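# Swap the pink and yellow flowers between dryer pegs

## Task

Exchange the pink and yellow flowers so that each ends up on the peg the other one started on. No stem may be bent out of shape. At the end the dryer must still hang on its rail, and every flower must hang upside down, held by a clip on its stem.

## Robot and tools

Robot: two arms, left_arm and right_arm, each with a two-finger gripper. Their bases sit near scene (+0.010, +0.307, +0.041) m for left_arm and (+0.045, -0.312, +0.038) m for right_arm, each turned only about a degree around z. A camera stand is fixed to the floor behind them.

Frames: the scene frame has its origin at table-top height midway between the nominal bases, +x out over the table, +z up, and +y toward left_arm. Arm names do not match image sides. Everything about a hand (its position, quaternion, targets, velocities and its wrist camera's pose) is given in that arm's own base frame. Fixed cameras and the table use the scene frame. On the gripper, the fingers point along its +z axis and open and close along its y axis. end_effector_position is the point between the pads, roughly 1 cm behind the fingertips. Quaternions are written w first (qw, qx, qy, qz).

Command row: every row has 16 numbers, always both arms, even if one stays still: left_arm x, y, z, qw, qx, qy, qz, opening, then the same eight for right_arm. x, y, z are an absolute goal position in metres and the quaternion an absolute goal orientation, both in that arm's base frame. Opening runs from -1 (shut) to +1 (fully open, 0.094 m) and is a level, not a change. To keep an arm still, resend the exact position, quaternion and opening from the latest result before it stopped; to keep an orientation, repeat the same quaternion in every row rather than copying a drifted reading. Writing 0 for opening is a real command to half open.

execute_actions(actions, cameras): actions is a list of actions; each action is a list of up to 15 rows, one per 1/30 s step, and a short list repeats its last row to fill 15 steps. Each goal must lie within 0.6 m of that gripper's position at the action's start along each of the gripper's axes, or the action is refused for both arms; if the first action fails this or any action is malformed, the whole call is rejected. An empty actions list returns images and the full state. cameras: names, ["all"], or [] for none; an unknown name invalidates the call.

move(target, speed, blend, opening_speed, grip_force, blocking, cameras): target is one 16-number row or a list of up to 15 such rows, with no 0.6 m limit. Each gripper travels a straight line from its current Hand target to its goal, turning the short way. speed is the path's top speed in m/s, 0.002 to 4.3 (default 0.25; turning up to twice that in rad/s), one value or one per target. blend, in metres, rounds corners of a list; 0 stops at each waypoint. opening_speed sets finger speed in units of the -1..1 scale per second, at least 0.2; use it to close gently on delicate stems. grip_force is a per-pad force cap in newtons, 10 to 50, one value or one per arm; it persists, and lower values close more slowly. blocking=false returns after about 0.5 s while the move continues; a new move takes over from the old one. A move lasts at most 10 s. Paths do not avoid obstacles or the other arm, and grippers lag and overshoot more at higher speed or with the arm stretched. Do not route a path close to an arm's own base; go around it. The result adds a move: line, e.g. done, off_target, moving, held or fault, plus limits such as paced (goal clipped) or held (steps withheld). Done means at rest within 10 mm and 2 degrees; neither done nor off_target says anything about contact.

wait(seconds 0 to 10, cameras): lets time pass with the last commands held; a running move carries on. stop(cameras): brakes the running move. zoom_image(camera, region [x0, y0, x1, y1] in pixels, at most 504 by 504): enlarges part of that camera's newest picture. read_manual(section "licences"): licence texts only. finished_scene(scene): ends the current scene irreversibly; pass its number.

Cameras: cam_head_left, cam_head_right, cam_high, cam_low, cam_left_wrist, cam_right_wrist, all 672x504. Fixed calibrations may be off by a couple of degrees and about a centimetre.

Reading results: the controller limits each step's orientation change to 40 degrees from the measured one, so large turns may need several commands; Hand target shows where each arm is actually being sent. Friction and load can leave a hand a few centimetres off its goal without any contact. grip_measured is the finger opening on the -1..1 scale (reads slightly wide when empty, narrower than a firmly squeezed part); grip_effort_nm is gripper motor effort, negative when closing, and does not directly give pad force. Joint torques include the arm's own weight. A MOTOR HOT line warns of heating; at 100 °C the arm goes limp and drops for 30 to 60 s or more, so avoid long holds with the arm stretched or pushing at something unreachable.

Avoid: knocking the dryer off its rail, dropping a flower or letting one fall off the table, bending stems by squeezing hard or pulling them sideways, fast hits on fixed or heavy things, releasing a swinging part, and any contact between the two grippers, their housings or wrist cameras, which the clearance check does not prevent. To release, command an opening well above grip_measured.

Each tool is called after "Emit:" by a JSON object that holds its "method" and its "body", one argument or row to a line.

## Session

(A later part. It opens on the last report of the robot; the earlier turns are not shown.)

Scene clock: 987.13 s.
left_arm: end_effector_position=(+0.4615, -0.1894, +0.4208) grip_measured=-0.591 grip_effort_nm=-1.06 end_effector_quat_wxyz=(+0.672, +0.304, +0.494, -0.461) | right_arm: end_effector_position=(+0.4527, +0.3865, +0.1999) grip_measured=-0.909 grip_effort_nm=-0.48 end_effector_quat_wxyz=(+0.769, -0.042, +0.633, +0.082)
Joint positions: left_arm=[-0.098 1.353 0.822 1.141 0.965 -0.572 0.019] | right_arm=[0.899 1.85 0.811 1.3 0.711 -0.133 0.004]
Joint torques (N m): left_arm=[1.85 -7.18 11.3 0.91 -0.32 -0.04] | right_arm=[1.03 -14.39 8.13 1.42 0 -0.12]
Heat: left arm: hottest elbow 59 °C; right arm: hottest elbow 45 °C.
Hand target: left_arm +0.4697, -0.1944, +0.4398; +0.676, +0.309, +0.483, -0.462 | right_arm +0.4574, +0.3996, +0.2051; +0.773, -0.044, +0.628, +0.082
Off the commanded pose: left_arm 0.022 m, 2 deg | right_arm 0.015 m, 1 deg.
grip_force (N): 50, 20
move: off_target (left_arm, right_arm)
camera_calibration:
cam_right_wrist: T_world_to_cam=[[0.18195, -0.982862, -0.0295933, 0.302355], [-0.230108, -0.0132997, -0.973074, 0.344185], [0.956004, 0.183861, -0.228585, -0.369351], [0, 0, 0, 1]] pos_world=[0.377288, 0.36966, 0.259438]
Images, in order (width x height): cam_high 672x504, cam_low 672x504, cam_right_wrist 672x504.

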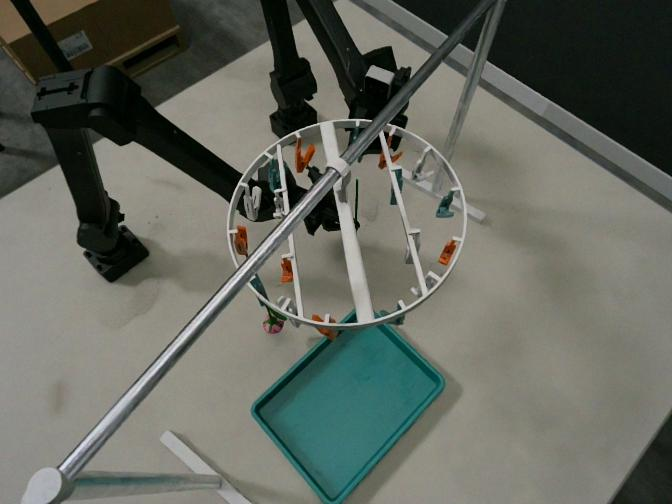

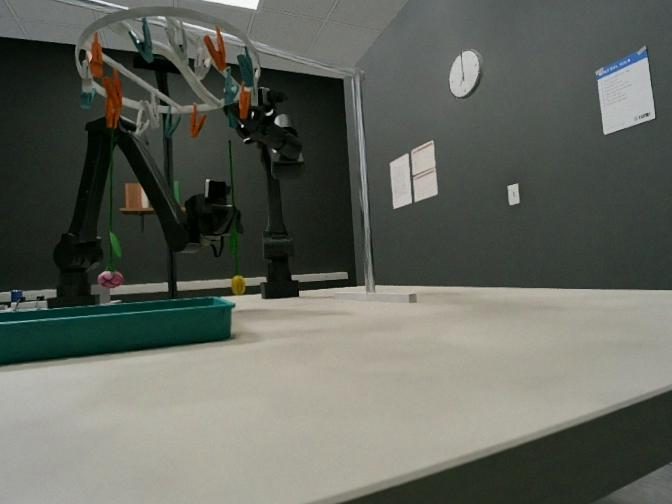

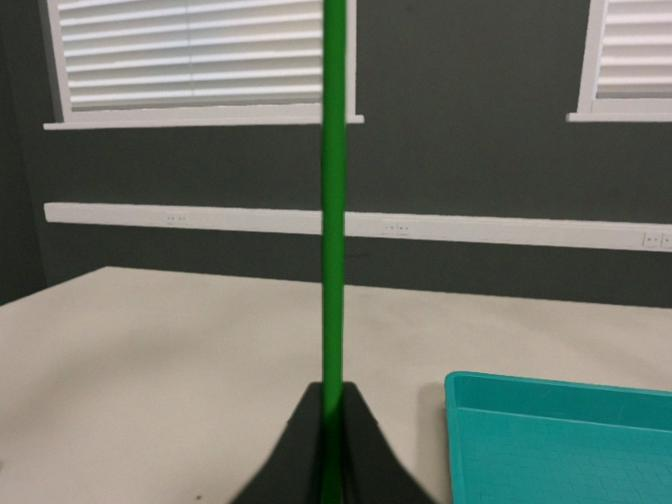

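Emit:
{"method": "move", "body": {
  "target": [0.471, -0.195, 0.440, 0.6763, 0.3094, 0.4830, -0.4623, -0.64, 0.438, 0.405, 0.231, 0.7729, -0.0436, 0.6279, 0.0816, -1],
  "speed": 0.08,
  "cameras": ["cam_high", "cam_low"]
}}

Emit:
{"method": "zoom_image", "body": {
  "camera": "cam_high",
  "region": [340, 140, 380, 190]
}}

Emit:
{"method": "zoom_image", "body": {
  "camera": "cam_low",
  "region": [215, 100, 255, 150]
}}

Scene clock: 999.57 s.
left_arm: end_effector_position=(+0.4615, -0.1894, +0.4208) grip_measured=-0.591 grip_effort_nm=-1.06 end_effector_quat_wxyz=(+0.672, +0.304, +0.494, -0.461) | right_arm: end_effector_position=(+0.4371, +0.3965, +0.2203) grip_measured=-0.909 grip_effort_nm=-0.48 end_effector_quat_wxyz=(+0.768, -0.043, +0.633, +0.080)
Joint positions: left_arm=[-0.098 1.353 0.822 1.141 0.965 -0.572 0.019] | right_arm=[0.94 1.793 0.811 1.25 0.75 -0.148 0.004]
Joint torques (N m): left_arm=[1.9 -7.18 11.32 0.92 -0.32 -0.04] | right_arm=[1.14 -15.62 7.24 1.36 -0.03 -0.11]
Heat: left arm: hottest elbow 59 °C; right arm: hottest elbow 45 °C.
Hand target: left_arm +0.4697, -0.1944, +0.4398; +0.676, +0.309, +0.483, -0.462 | right_arm +0.4377, +0.4048, +0.2311; +0.773, -0.044, +0.628, +0.082
Off the commanded pose: left_arm 0.022 m, 2 deg | right_arm 0.014 m, 1 deg.
grip_force (N): 50, 20
move: off_target (left_arm, right_arm)
Images, in order (width x height): cam_high 672x504, cam_low 672x504.

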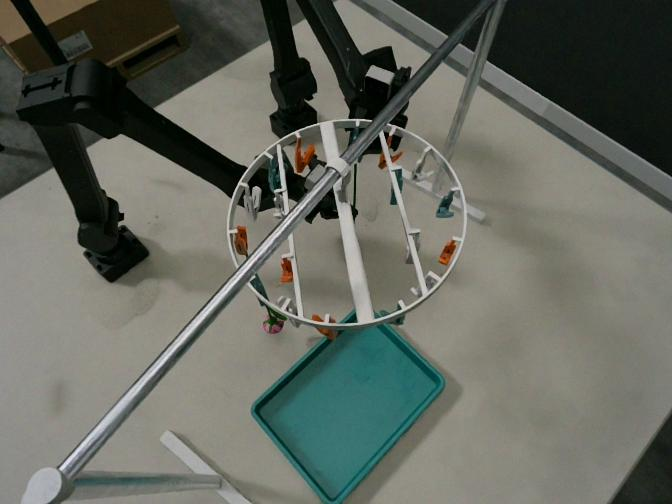

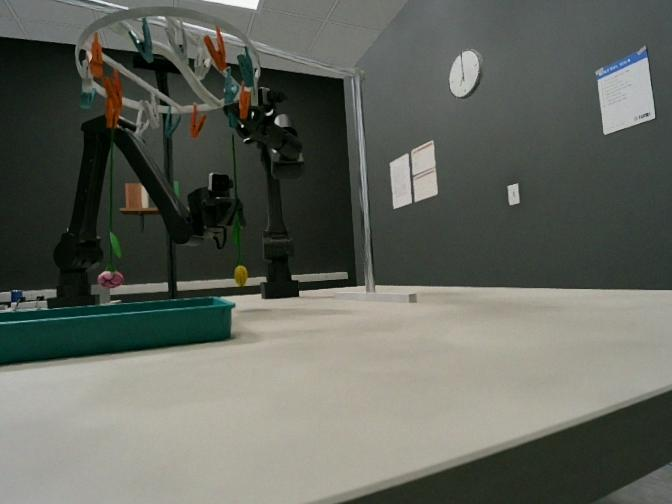

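Scaled by 10.080 from the camera's 672x504 image, which has a finer 960x720 frame.

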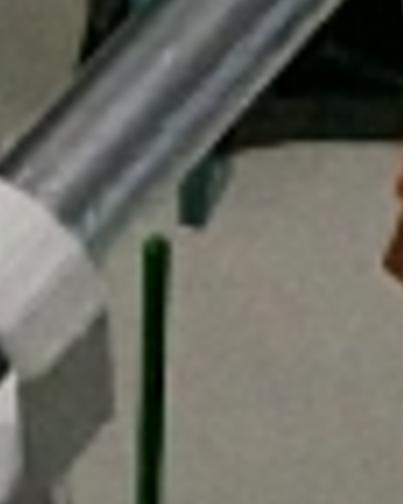

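Scaled by 10.080 from the camera's 672x504 image, which has a finer 960x720 frame.

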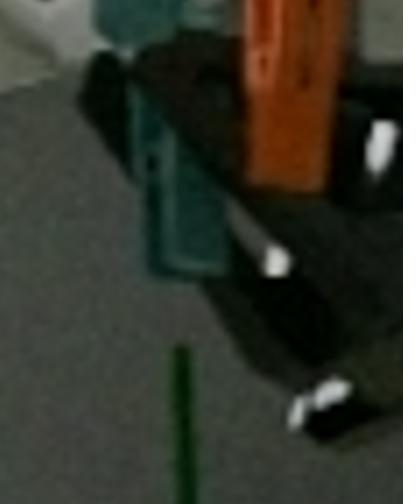

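Emit:
{"method": "zoom_image", "body": {
  "camera": "cam_high",
  "region": [348, 150, 368, 174]
}}

Scaled by 21.000 from the camera's 672x504 image, which has a finer 960x720 frame.

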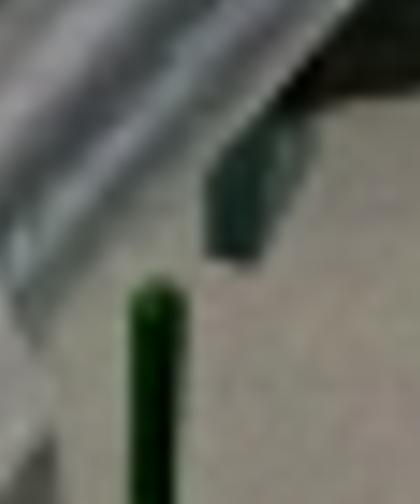

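Emit:
{"method": "move", "body": {
  "target": [0.471, -0.195, 0.440, 0.6763, 0.3094, 0.4830, -0.4623, -0.64, 0.439, 0.4050, 0.2425, 0.7653, -0.0442, 0.6374, 0.0809, -1],
  "speed": 0.06,
  "cameras": ["cam_high", "cam_low"]
}}

Emit:
{"method": "zoom_image", "body": {
  "camera": "cam_high",
  "region": [348, 150, 368, 174]
}}

Emit:
{"method": "zoom_image", "body": {
  "camera": "cam_low",
  "region": [220, 110, 250, 150]
}}

Scene clock: 1025.20 s.
left_arm: end_effector_position=(+0.4615, -0.1894, +0.4208) grip_measured=-0.591 grip_effort_nm=-1.06 end_effector_quat_wxyz=(+0.672, +0.304, +0.494, -0.461) | right_arm: end_effector_position=(+0.4374, +0.3961, +0.2269) grip_measured=-0.909 grip_effort_nm=-0.48 end_effector_quat_wxyz=(+0.759, -0.054, +0.645, +0.069)
Joint positions: left_arm=[-0.098 1.353 0.822 1.141 0.965 -0.572 0.019] | right_arm=[0.94 1.752 0.811 1.166 0.754 -0.149 0.004]
Joint torques (N m): left_arm=[1.9 -7.18 11.3 0.91 -0.32 -0.04] | right_arm=[1.14 -15.74 7.94 1.42 0 0.11]
Heat: left arm: hottest elbow 60 °C; right arm: hottest elbow 45 °C.
Hand target: left_arm +0.4697, -0.1944, +0.4398; +0.676, +0.309, +0.483, -0.462 | right_arm +0.4386, +0.4047, +0.2425; +0.765, -0.044, +0.637, +0.081
Off the commanded pose: left_arm 0.022 m, 2 deg | right_arm 0.018 m, 2 deg.
grip_force (N): 50, 20
move: off_target (left_arm, right_arm)
Images, in order (width x height): cam_high 672x504, cam_low 672x504.

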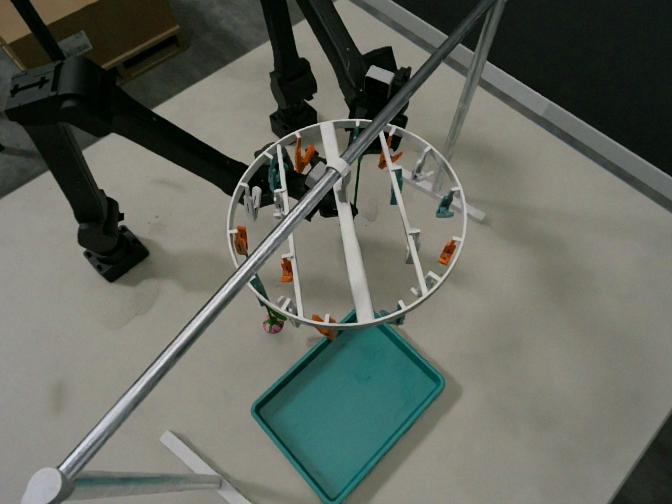

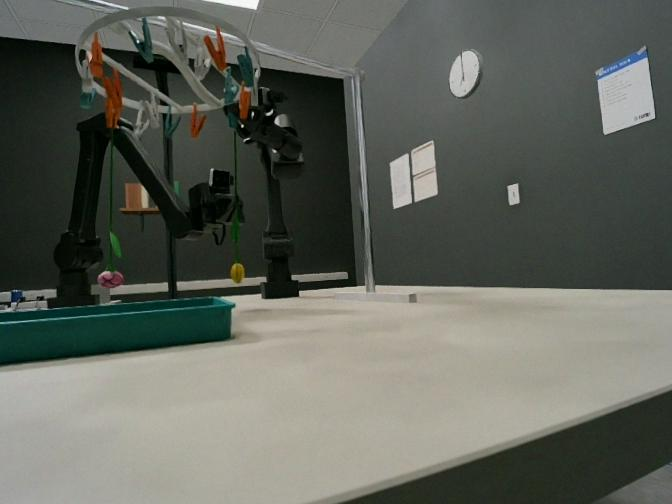

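Scaled by 21.000 from the camera's 672x504 image, which has a finer 960x720 frame.

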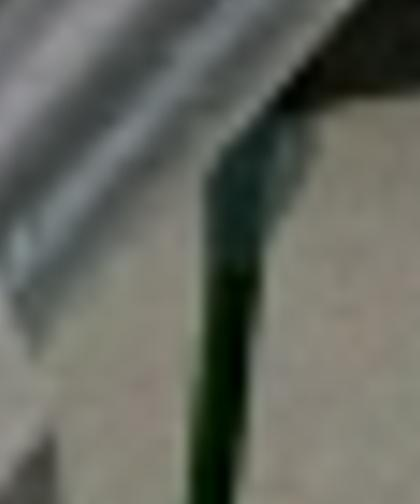

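Scaled by 12.600 from the camera's 672x504 image, which has a finer 960x720 frame.

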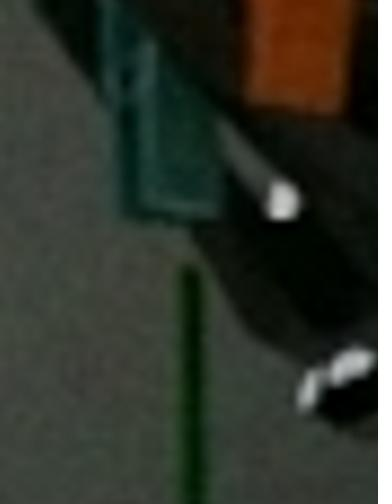

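Emit:
{"method": "move", "body": {
  "target": [0.471, -0.195, 0.440, 0.6763, 0.3094, 0.4830, -0.4623, -0.64, 0.439, 0.4050, 0.2425, 0.7636, -0.0328, 0.6380, 0.0947, -1],
  "speed": 0.06,
  "cameras": ["cam_high", "cam_low"]
}}

Emit:
{"method": "zoom_image", "body": {
  "camera": "cam_high",
  "region": [348, 150, 368, 174]
}}

Emit:
{"method": "zoom_image", "body": {
  "camera": "cam_low",
  "region": [220, 110, 250, 150]
}}

Scene clock: 1039.17 s.
left_arm: end_effector_position=(+0.4615, -0.1894, +0.4208) grip_measured=-0.591 grip_effort_nm=-1.06 end_effector_quat_wxyz=(+0.672, +0.304, +0.494, -0.461) | right_arm: end_effector_position=(+0.4374, +0.3961, +0.2269) grip_measured=-0.909 grip_effort_nm=-0.48 end_effector_quat_wxyz=(+0.758, -0.045, +0.645, +0.079)
Joint positions: left_arm=[-0.098 1.353 0.822 1.141 0.965 -0.572 0.019] | right_arm=[0.94 1.752 0.811 1.166 0.754 -0.122 0.004]
Joint torques (N m): left_arm=[1.9 -7.12 11.29 0.92 -0.32 -0.04] | right_arm=[1.08 -15.68 7.88 1.51 -0.02 0.18]
Heat: left arm: hottest elbow 60 °C; right arm: hottest elbow 45 °C.
Hand target: left_arm +0.4697, -0.1944, +0.4398; +0.676, +0.309, +0.483, -0.462 | right_arm +0.4386, +0.4047, +0.2425; +0.764, -0.033, +0.638, +0.095
Off the commanded pose: left_arm 0.022 m, 2 deg | right_arm 0.018 m, 3 deg.
grip_force (N): 50, 20
move: off_target (left_arm, right_arm)
Images, in order (width x height): cam_high 672x504, cam_low 672x504.

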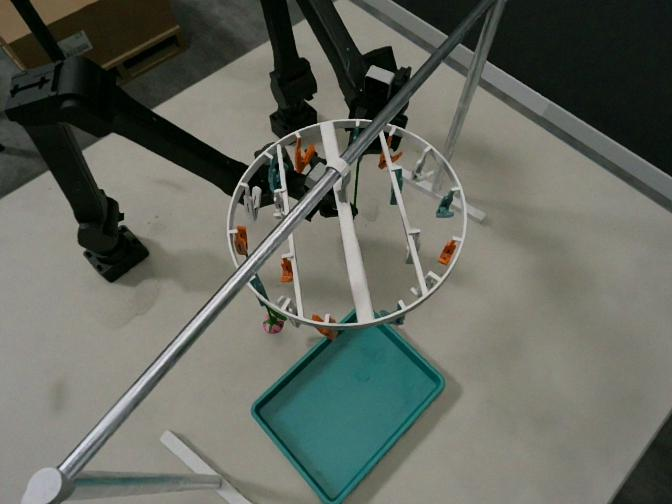

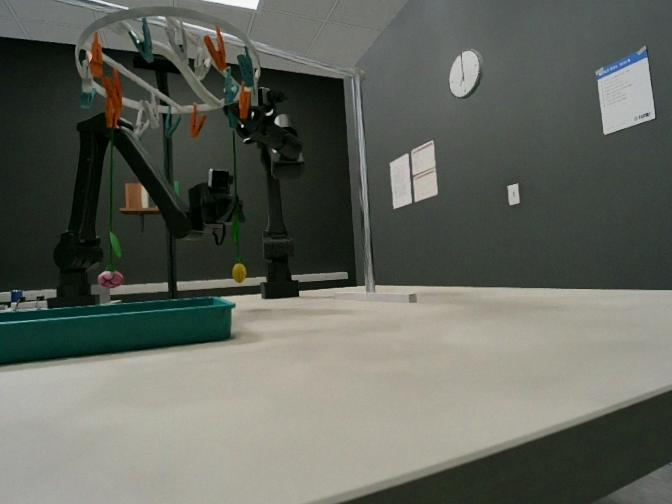

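Scaled by 21.000 from the camera's 672x504 image, which has a finer 960x720 frame.

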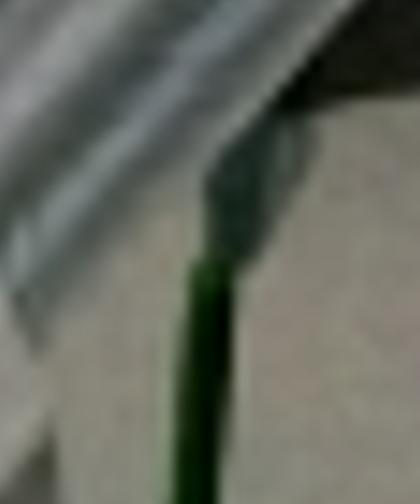

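Scaled by 12.600 from the camera's 672x504 image, which has a finer 960x720 frame.

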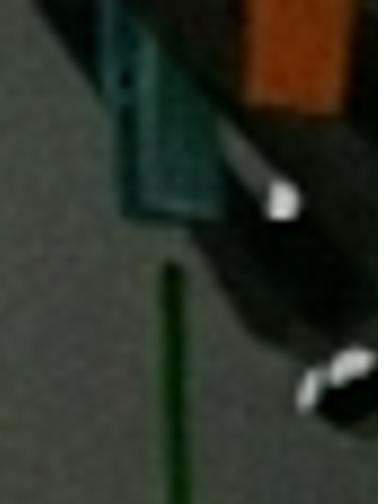

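Emit:
{"method": "move", "body": {
  "target": [0.471, -0.195, 0.440, 0.6763, 0.3094, 0.4830, -0.4623, -0.64, 0.4395, 0.4053, 0.2555, 0.7636, -0.0328, 0.6380, 0.0947, -1],
  "speed": 0.06,
  "cameras": ["cam_high", "cam_low"]
}}

Emit:
{"method": "zoom_image", "body": {
  "camera": "cam_high",
  "region": [348, 150, 368, 174]
}}

Emit:
{"method": "zoom_image", "body": {
  "camera": "cam_low",
  "region": [220, 110, 250, 150]
}}

Scene clock: 1046.27 s.
left_arm: end_effector_position=(+0.4615, -0.1894, +0.4208) grip_measured=-0.591 grip_effort_nm=-1.06 end_effector_quat_wxyz=(+0.672, +0.304, +0.494, -0.461) | right_arm: end_effector_position=(+0.4366, +0.3950, +0.2358) grip_measured=-0.909 grip_effort_nm=-0.48 end_effector_quat_wxyz=(+0.757, -0.047, +0.647, +0.077)
Joint positions: left_arm=[-0.098 1.353 0.822 1.141 0.965 -0.572 0.019] | right_arm=[0.94 1.722 0.811 1.129 0.754 -0.121 0.004]
Joint torques (N m): left_arm=[1.9 -7.18 11.3 0.92 -0.32 -0.04] | right_arm=[1.26 -15.56 8.65 1.46 -0.03 0.2]
Heat: left arm: hottest elbow 60 °C; right arm: hottest elbow 45 °C.
Hand target: left_arm +0.4697, -0.1944, +0.4398; +0.676, +0.309, +0.483, -0.462 | right_arm +0.4388, +0.4047, +0.2557; +0.764, -0.033, +0.638, +0.095
Off the commanded pose: left_arm 0.022 m, 2 deg | right_arm 0.022 m, 3 deg.
grip_force (N): 50, 20
move: off_target (left_arm, right_arm)
Images, in order (width x height): cam_high 672x504, cam_low 672x504.

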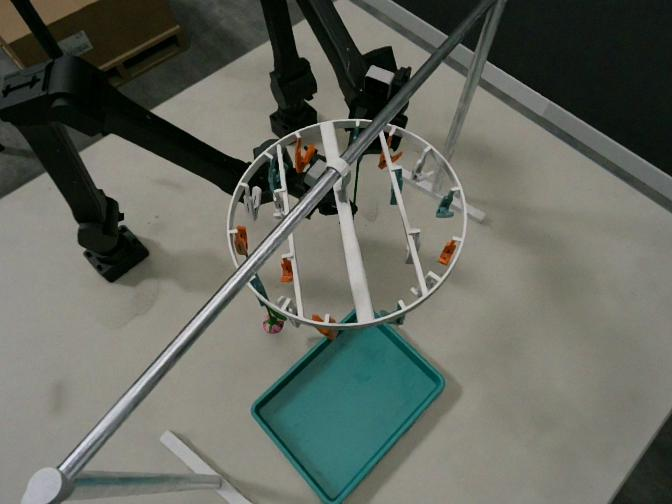

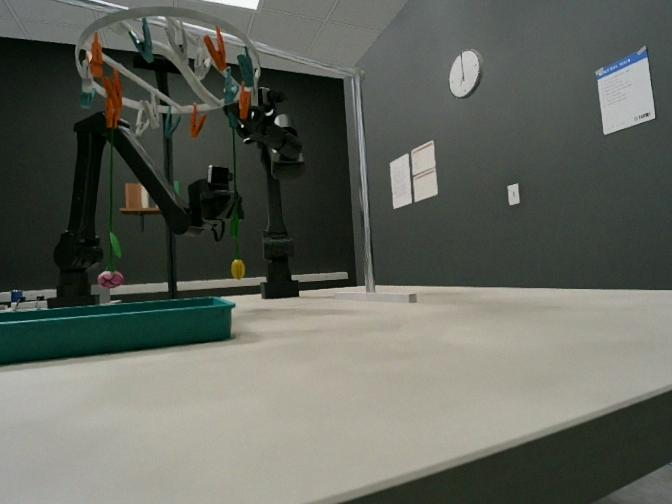

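Scaled by 21.000 from the camera's 672x504 image, which has a finer 960x720 frame.

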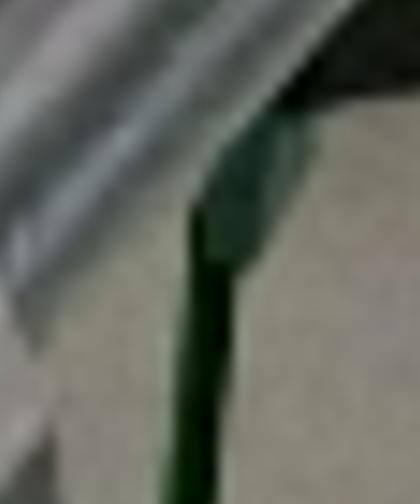

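Scaled by 12.600 from the camera's 672x504 image, which has a finer 960x720 frame.

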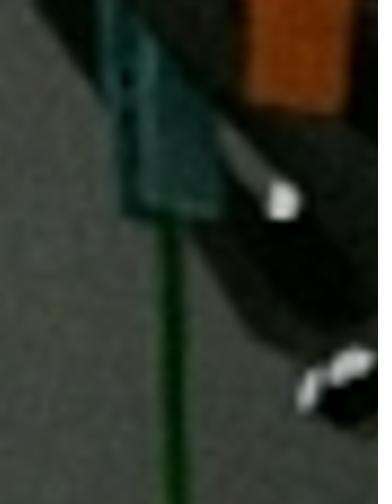

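Emit:
{"method": "move", "body": {
  "target": [0.471, -0.195, 0.440, 0.6763, 0.3094, 0.4830, -0.4623, -0.64, 0.4402, 0.4060, 0.267, 0.7636, -0.0328, 0.6380, 0.0947, -1],
  "speed": 0.06,
  "cameras": ["cam_high", "cam_low"]
}}

Emit:
{"method": "zoom_image", "body": {
  "camera": "cam_high",
  "region": [348, 150, 368, 174]
}}

Emit:
{"method": "zoom_image", "body": {
  "camera": "cam_low",
  "region": [220, 110, 250, 150]
}}

Scene clock: 1053.90 s.
left_arm: end_effector_position=(+0.4617, -0.1895, +0.4221) grip_measured=-0.591 grip_effort_nm=-1.06 end_effector_quat_wxyz=(+0.672, +0.304, +0.494, -0.460) | right_arm: end_effector_position=(+0.4364, +0.3948, +0.2383) grip_measured=-0.909 grip_effort_nm=-0.48 end_effector_quat_wxyz=(+0.753, -0.052, +0.652, +0.073)
Joint positions: left_arm=[-0.098 1.353 0.825 1.141 0.965 -0.572 0.019] | right_arm=[0.94 1.705 0.811 1.092 0.754 -0.121 0.004]
Joint torques (N m): left_arm=[1.9 -7.12 11.15 0.9 -0.32 -0.04] | right_arm=[1.03 -16.44 9.4 1.59 -0.05 0.18]
Heat: left arm: hottest elbow 60 °C; right arm: hottest elbow 46 °C.
Hand target: left_arm +0.4698, -0.1945, +0.4398; +0.676, +0.309, +0.483, -0.462 | right_arm +0.4391, +0.4049, +0.2672; +0.764, -0.033, +0.638, +0.095
Off the commanded pose: left_arm 0.021 m, 1 deg | right_arm 0.031 m, 4 deg.
grip_force (N): 50, 20
move: off_target (left_arm, right_arm)
Images, in order (width x height): cam_high 672x504, cam_low 672x504.

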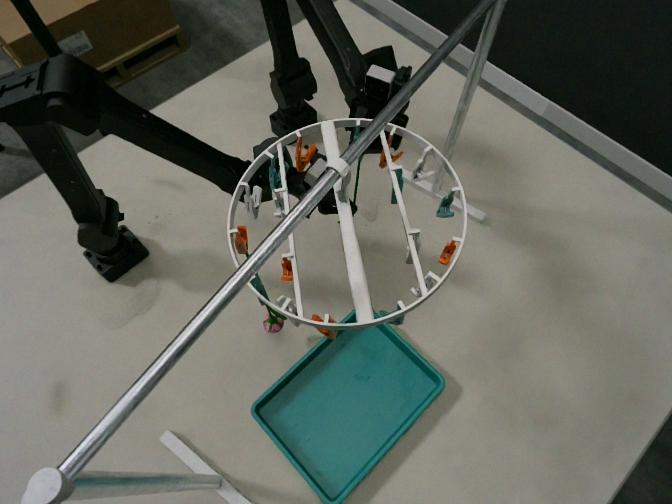

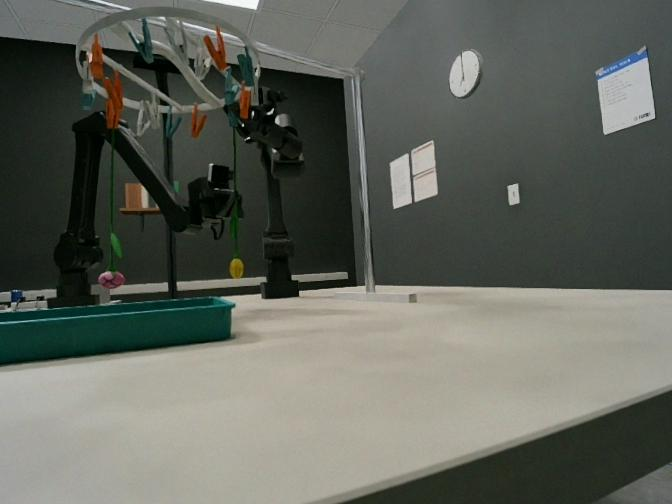

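Scaled by 21.000 from the camera's 672x504 image, which has a finer 960x720 frame.

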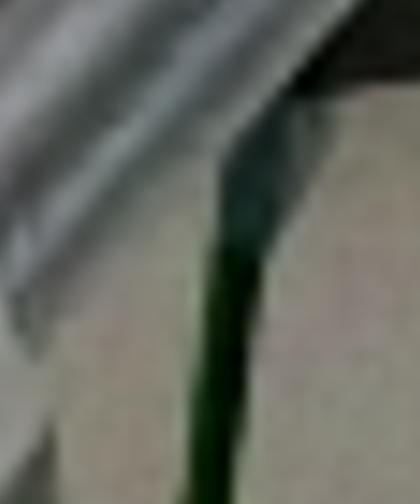

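Scaled by 12.600 from the camera's 672x504 image, which has a finer 960x720 frame.

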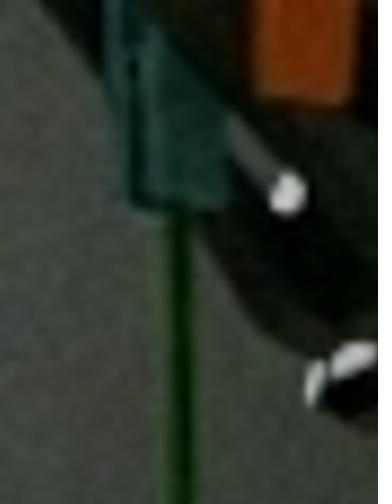

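Emit:
{"method": "move", "body": {
  "target": [0.471, -0.195, 0.440, 0.6763, 0.3094, 0.4830, -0.4623, -0.64, 0.4392, 0.4050, 0.241, 0.7696, -0.0324, 0.6316, 0.0954, -1],
  "speed": 0.06,
  "cameras": ["cam_high", "cam_low"]
}}

Emit:
{"method": "zoom_image", "body": {
  "camera": "cam_high",
  "region": [348, 150, 368, 174]
}}

Emit:
{"method": "zoom_image", "body": {
  "camera": "cam_low",
  "region": [220, 110, 250, 150]
}}

Scene clock: 1061.43 s.
left_arm: end_effector_position=(+0.4621, -0.1894, +0.4229) grip_measured=-0.591 grip_effort_nm=-1.06 end_effector_quat_wxyz=(+0.673, +0.304, +0.493, -0.460) | right_arm: end_effector_position=(+0.4367, +0.3952, +0.2323) grip_measured=-0.909 grip_effort_nm=-0.48 end_effector_quat_wxyz=(+0.762, -0.039, +0.640, +0.084)
Joint positions: left_arm=[-0.098 1.353 0.827 1.141 0.964 -0.572 0.019] | right_arm=[0.94 1.747 0.811 1.181 0.754 -0.121 0.004]
Joint torques (N m): left_arm=[1.85 -7.18 11.02 0.92 -0.29 -0.04] | right_arm=[0.91 -13.57 7.98 2.43 -0.18 0.03]
Heat: left arm: hottest elbow 63 °C; right arm: hottest elbow 46 °C.
Hand target: left_arm +0.4699, -0.1945, +0.4397; +0.676, +0.309, +0.483, -0.462 | right_arm +0.4388, +0.4047, +0.2411; +0.769, -0.032, +0.631, +0.096
Off the commanded pose: left_arm 0.020 m, 1 deg | right_arm 0.013 m, 2 deg.
grip_force (N): 50, 20
move: off_target (left_arm, right_arm)
Images, in order (width x height): cam_high 672x504, cam_low 672x504.

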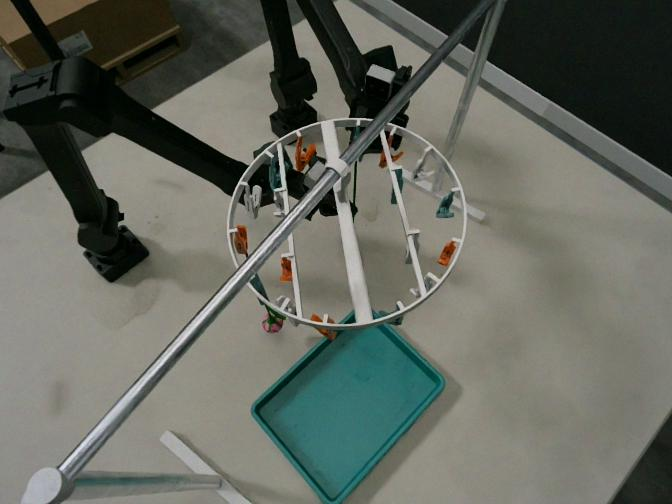

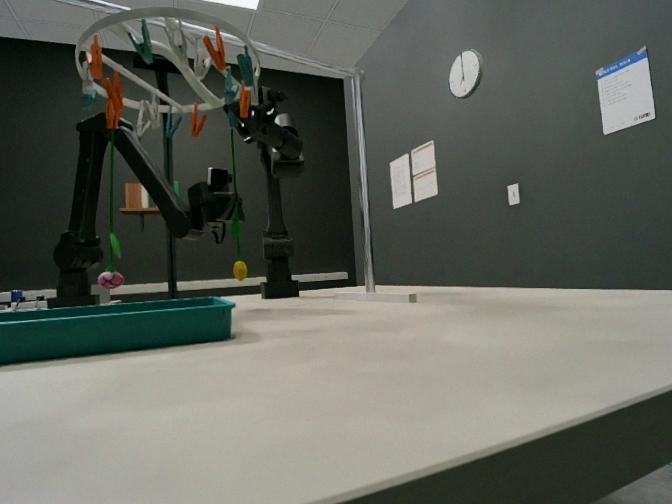

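Scaled by 21.000 from the camera's 672x504 image, which has a finer 960x720 frame.

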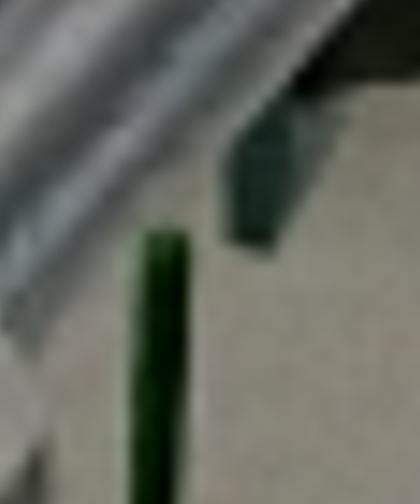

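Scaled by 12.600 from the camera's 672x504 image, which has a finer 960x720 frame.

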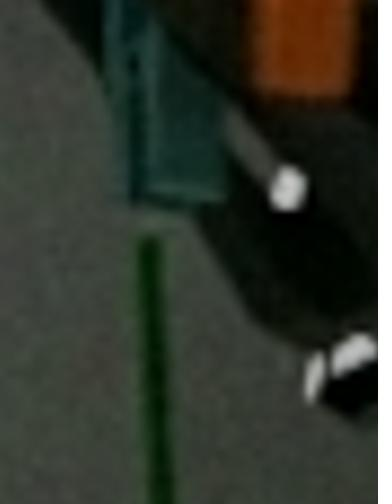

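Emit:
{"method": "move", "body": {
  "target": [0.471, -0.195, 0.440, 0.6763, 0.3094, 0.4830, -0.4623, -0.64, 0.4392, 0.4050, 0.246, 0.7647, -0.0327, 0.6376, 0.0947, -1],
  "speed": 0.06,
  "cameras": ["cam_high", "cam_low"]
}}

Emit:
{"method": "zoom_image", "body": {
  "camera": "cam_high",
  "region": [348, 150, 368, 174]
}}

Emit:
{"method": "zoom_image", "body": {
  "camera": "cam_low",
  "region": [220, 110, 250, 150]
}}

Scene clock: 1071.57 s.
left_arm: end_effector_position=(+0.4621, -0.1894, +0.4229) grip_measured=-0.591 grip_effort_nm=-1.06 end_effector_quat_wxyz=(+0.673, +0.304, +0.493, -0.460) | right_arm: end_effector_position=(+0.4373, +0.3959, +0.2283) grip_measured=-0.909 grip_effort_nm=-0.48 end_effector_quat_wxyz=(+0.758, -0.045, +0.646, +0.079)
Joint positions: left_arm=[-0.098 1.353 0.827 1.141 0.964 -0.572 0.019] | right_arm=[0.94 1.747 0.811 1.161 0.754 -0.121 0.004]
Joint torques (N m): left_arm=[1.9 -7.24 11.03 0.9 -0.29 -0.04] | right_arm=[1.2 -15.62 8.08 1.48 -0.03 0.18]
Heat: left arm: hottest elbow 63 °C; right arm: hottest elbow 46 °C.
Hand target: left_arm +0.4699, -0.1945, +0.4397; +0.676, +0.309, +0.483, -0.462 | right_arm +0.4387, +0.4046, +0.2462; +0.764, -0.033, +0.637, +0.095
Off the commanded pose: left_arm 0.020 m, 1 deg | right_arm 0.020 m, 3 deg.
grip_force (N): 50, 20
move: off_target (left_arm, right_arm)
Images, in order (width x height): cam_high 672x504, cam_low 672x504.

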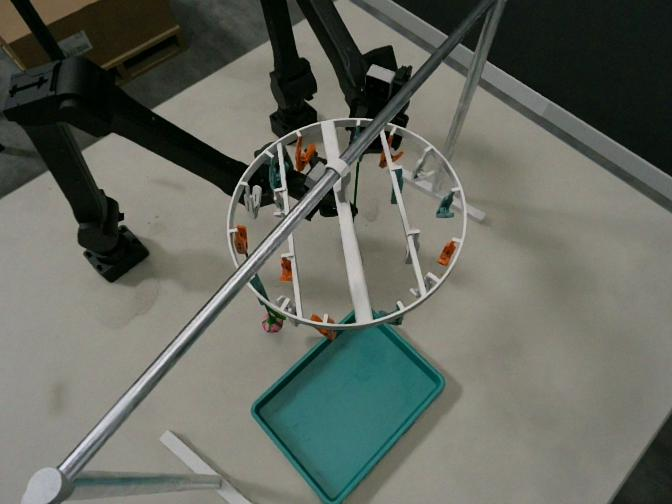

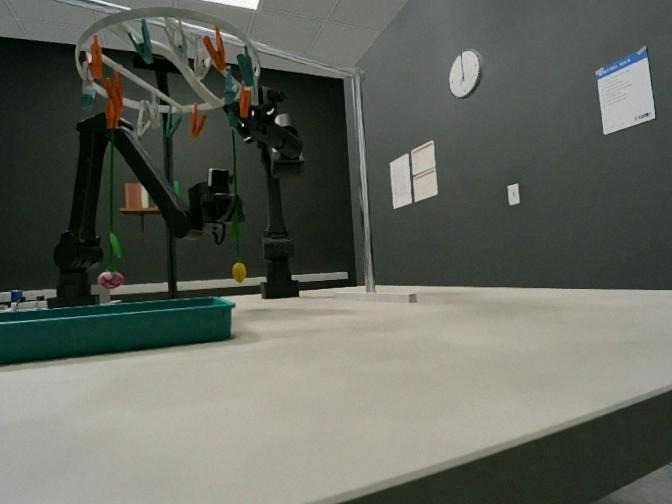

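Scaled by 21.000 from the camera's 672x504 image, which has a finer 960x720 frame.

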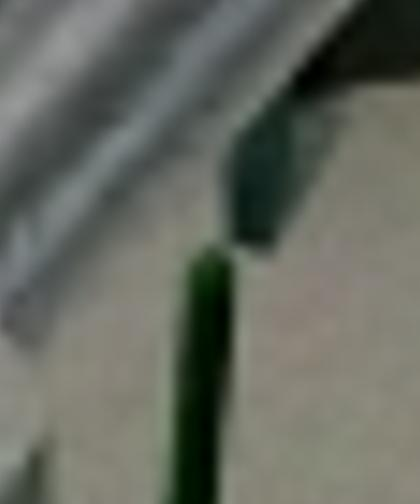

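Scaled by 12.600 from the camera's 672x504 image, which has a finer 960x720 frame.

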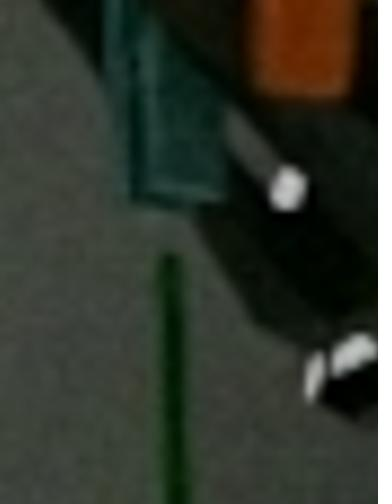

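Emit:
{"method": "move", "body": {
  "target": [0.471, -0.195, 0.440, 0.6763, 0.3094, 0.4830, -0.4623, -0.64, 0.4394, 0.4055, 0.262, 0.7669, -0.0326, 0.6350, 0.0950, -1],
  "speed": 0.06,
  "cameras": ["cam_high", "cam_low"]
}}

Emit:
{"method": "zoom_image", "body": {
  "camera": "cam_high",
  "region": [348, 150, 368, 174]
}}

Emit:
{"method": "zoom_image", "body": {
  "camera": "cam_low",
  "region": [220, 110, 250, 150]
}}

Scene clock: 1077.97 s.
left_arm: end_effector_position=(+0.4621, -0.1894, +0.4229) grip_measured=-0.591 grip_effort_nm=-1.06 end_effector_quat_wxyz=(+0.673, +0.304, +0.493, -0.460) | right_arm: end_effector_position=(+0.4361, +0.3943, +0.2403) grip_measured=-0.909 grip_effort_nm=-0.48 end_effector_quat_wxyz=(+0.758, -0.045, +0.646, +0.079)
Joint positions: left_arm=[-0.098 1.353 0.827 1.141 0.964 -0.572 0.019] | right_arm=[0.94 1.714 0.811 1.128 0.754 -0.121 0.004]
Joint torques (N m): left_arm=[1.9 -7.18 11.02 0.88 -0.29 -0.04] | right_arm=[1.49 -15.56 8.96 1.42 -0.08 0.09]
Heat: left arm: hottest elbow 63 °C; right arm: hottest elbow 46 °C.
Hand target: left_arm +0.4699, -0.1945, +0.4397; +0.676, +0.309, +0.483, -0.462 | right_arm +0.4386, +0.4048, +0.2620; +0.766, -0.033, +0.635, +0.095
Off the commanded pose: left_arm 0.020 m, 1 deg | right_arm 0.025 m, 3 deg.
grip_force (N): 50, 20
move: off_target (left_arm, right_arm)
Images, in order (width x height): cam_high 672x504, cam_low 672x504.

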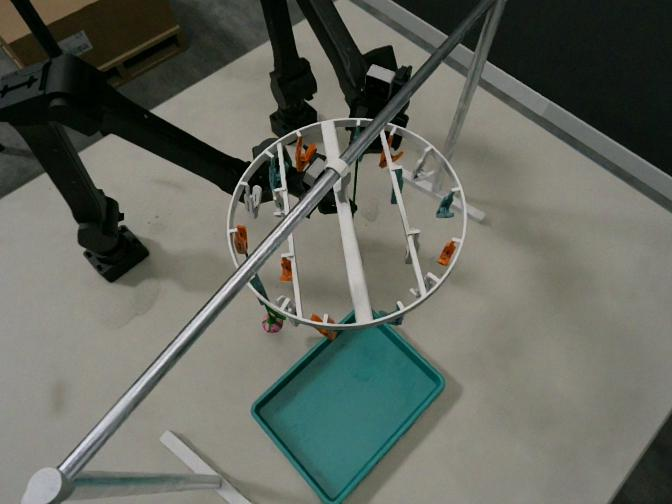

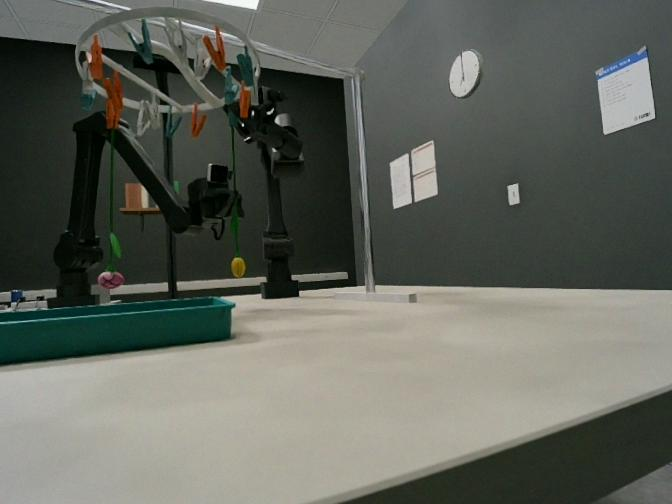

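Scaled by 21.000 from the camera's 672x504 image, which has a finer 960x720 frame.

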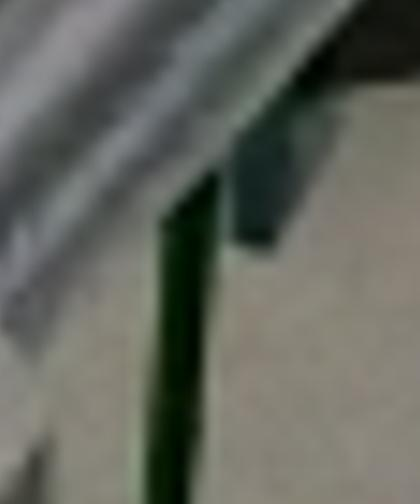

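Scaled by 12.600 from the camera's 672x504 image, which has a finer 960x720 frame.

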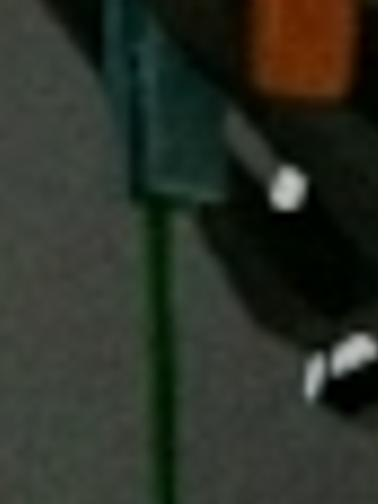

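Emit:
{"method": "move", "body": {
  "target": [0.471, -0.195, 0.440, 0.6763, 0.3094, 0.4830, -0.4623, -0.64, 0.4400, 0.4062, 0.274, 0.7669, -0.0326, 0.6350, 0.0950, -1],
  "speed": 0.06,
  "cameras": ["cam_high", "cam_low"]
}}

Emit:
{"method": "zoom_image", "body": {
  "camera": "cam_high",
  "region": [348, 150, 368, 174]
}}

Emit:
{"method": "zoom_image", "body": {
  "camera": "cam_low",
  "region": [220, 110, 250, 150]
}}

Scene clock: 1084.13 s.
left_arm: end_effector_position=(+0.4621, -0.1894, +0.4229) grip_measured=-0.591 grip_effort_nm=-1.06 end_effector_quat_wxyz=(+0.673, +0.304, +0.493, -0.460) | right_arm: end_effector_position=(+0.4360, +0.3941, +0.2493) grip_measured=-0.909 grip_effort_nm=-0.48 end_effector_quat_wxyz=(+0.757, -0.047, +0.647, +0.078)
Joint positions: left_arm=[-0.098 1.353 0.827 1.141 0.964 -0.572 0.019] | right_arm=[0.94 1.689 0.815 1.092 0.754 -0.121 0.004]
Joint torques (N m): left_arm=[1.9 -7.18 11.02 0.91 -0.29 -0.04] | right_arm=[1.08 -15.38 9.54 1.52 -0.09 0.11]
Heat: left arm: hottest elbow 63 °C; right arm: hottest elbow 46 °C.
Hand target: left_arm +0.4699, -0.1945, +0.4397; +0.676, +0.309, +0.483, -0.462 | right_arm +0.4390, +0.4052, +0.2741; +0.766, -0.033, +0.635, +0.095
Off the commanded pose: left_arm 0.020 m, 1 deg | right_arm 0.028 m, 3 deg.
grip_force (N): 50, 20
move: off_target (left_arm, right_arm)
Images, in order (width x height): cam_high 672x504, cam_low 672x504.

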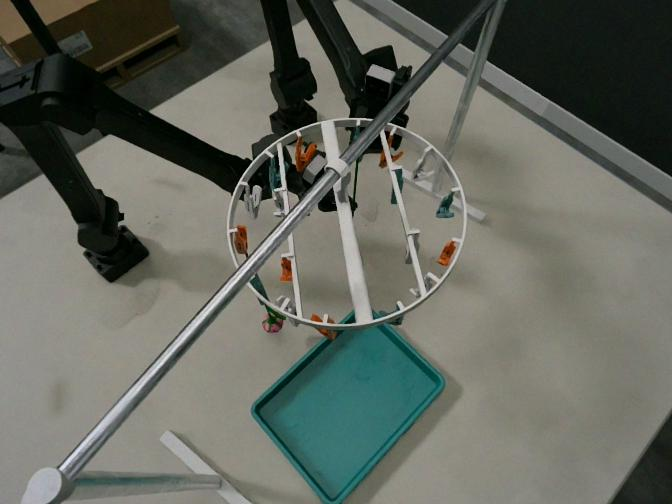

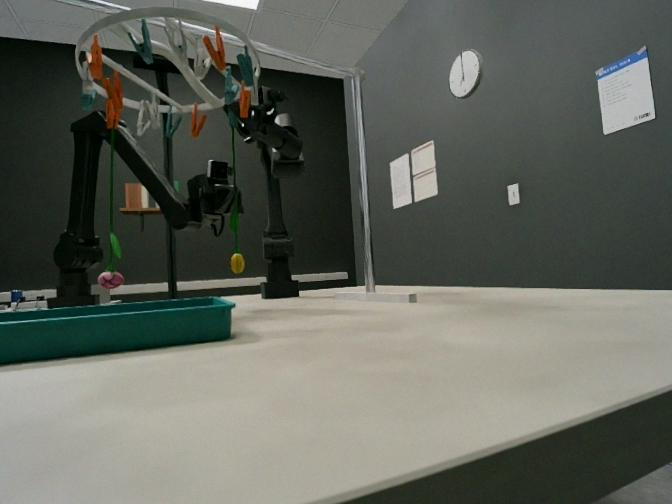

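Scaled by 21.000 from the camera's 672x504 image, which has a finer 960x720 frame.

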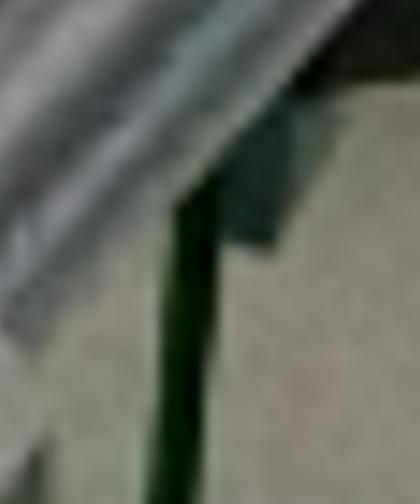

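Scaled by 12.600 from the camera's 672x504 image, which has a finer 960x720 frame.

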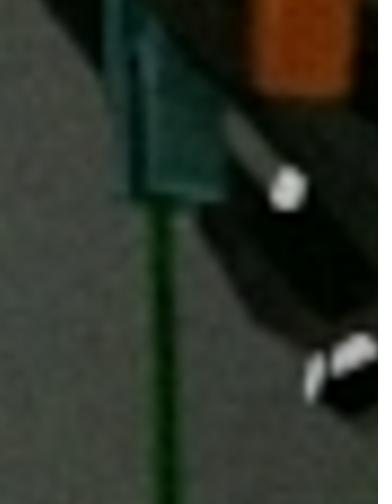

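Emit:
{"method": "move", "body": {
  "target": [0.471, -0.195, 0.440, 0.6763, 0.3094, 0.4830, -0.4623, -0.64, 0.4405, 0.4068, 0.285, 0.7669, -0.0326, 0.6350, 0.0950, -1],
  "speed": 0.06,
  "cameras": ["cam_low"]
}}

Emit:
{"method": "zoom_image", "body": {
  "camera": "cam_low",
  "region": [220, 90, 260, 140]
}}

Scene clock: 1087.40 s.
left_arm: end_effector_position=(+0.4622, -0.1894, +0.4227) grip_measured=-0.591 grip_effort_nm=-1.06 end_effector_quat_wxyz=(+0.673, +0.304, +0.493, -0.460) | right_arm: end_effector_position=(+0.4364, +0.3947, +0.2584) grip_measured=-0.909 grip_effort_nm=-0.48 end_effector_quat_wxyz=(+0.756, -0.047, +0.648, +0.077)
Joint positions: left_arm=[-0.098 1.353 0.827 1.141 0.964 -0.572 0.019] | right_arm=[0.94 1.667 0.823 1.06 0.754 -0.121 0.004]
Joint torques (N m): left_arm=[1.96 -7.18 11.02 0.91 -0.29 -0.03] | right_arm=[1.08 -15.27 9.96 1.46 -0.09 0.1]
Heat: left arm: hottest elbow 63 °C; right arm: hottest elbow 47 °C.
Hand target: left_arm +0.4699, -0.1945, +0.4396; +0.676, +0.309, +0.483, -0.462 | right_arm +0.4394, +0.4057, +0.2850; +0.766, -0.033, +0.634, +0.095
Off the commanded pose: left_arm 0.020 m, 1 deg | right_arm 0.030 m, 3 deg.
grip_force (N): 50, 20
move: off_target (left_arm, right_arm)
Images, in order (width x height): cam_low 672x504.

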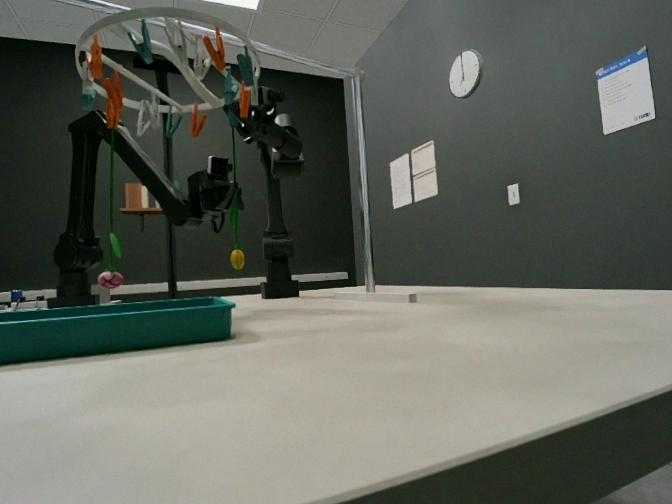

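Scaled by 10.080 from the camera's 672x504 image, which has a finer 960x720 frame.

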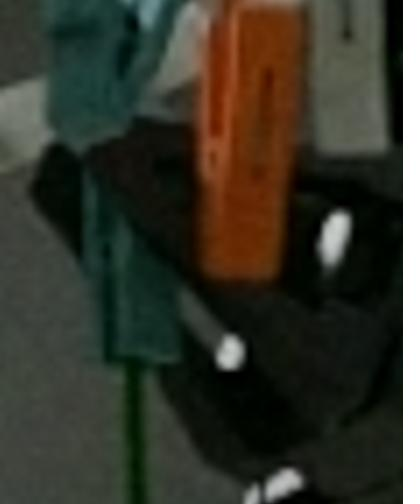

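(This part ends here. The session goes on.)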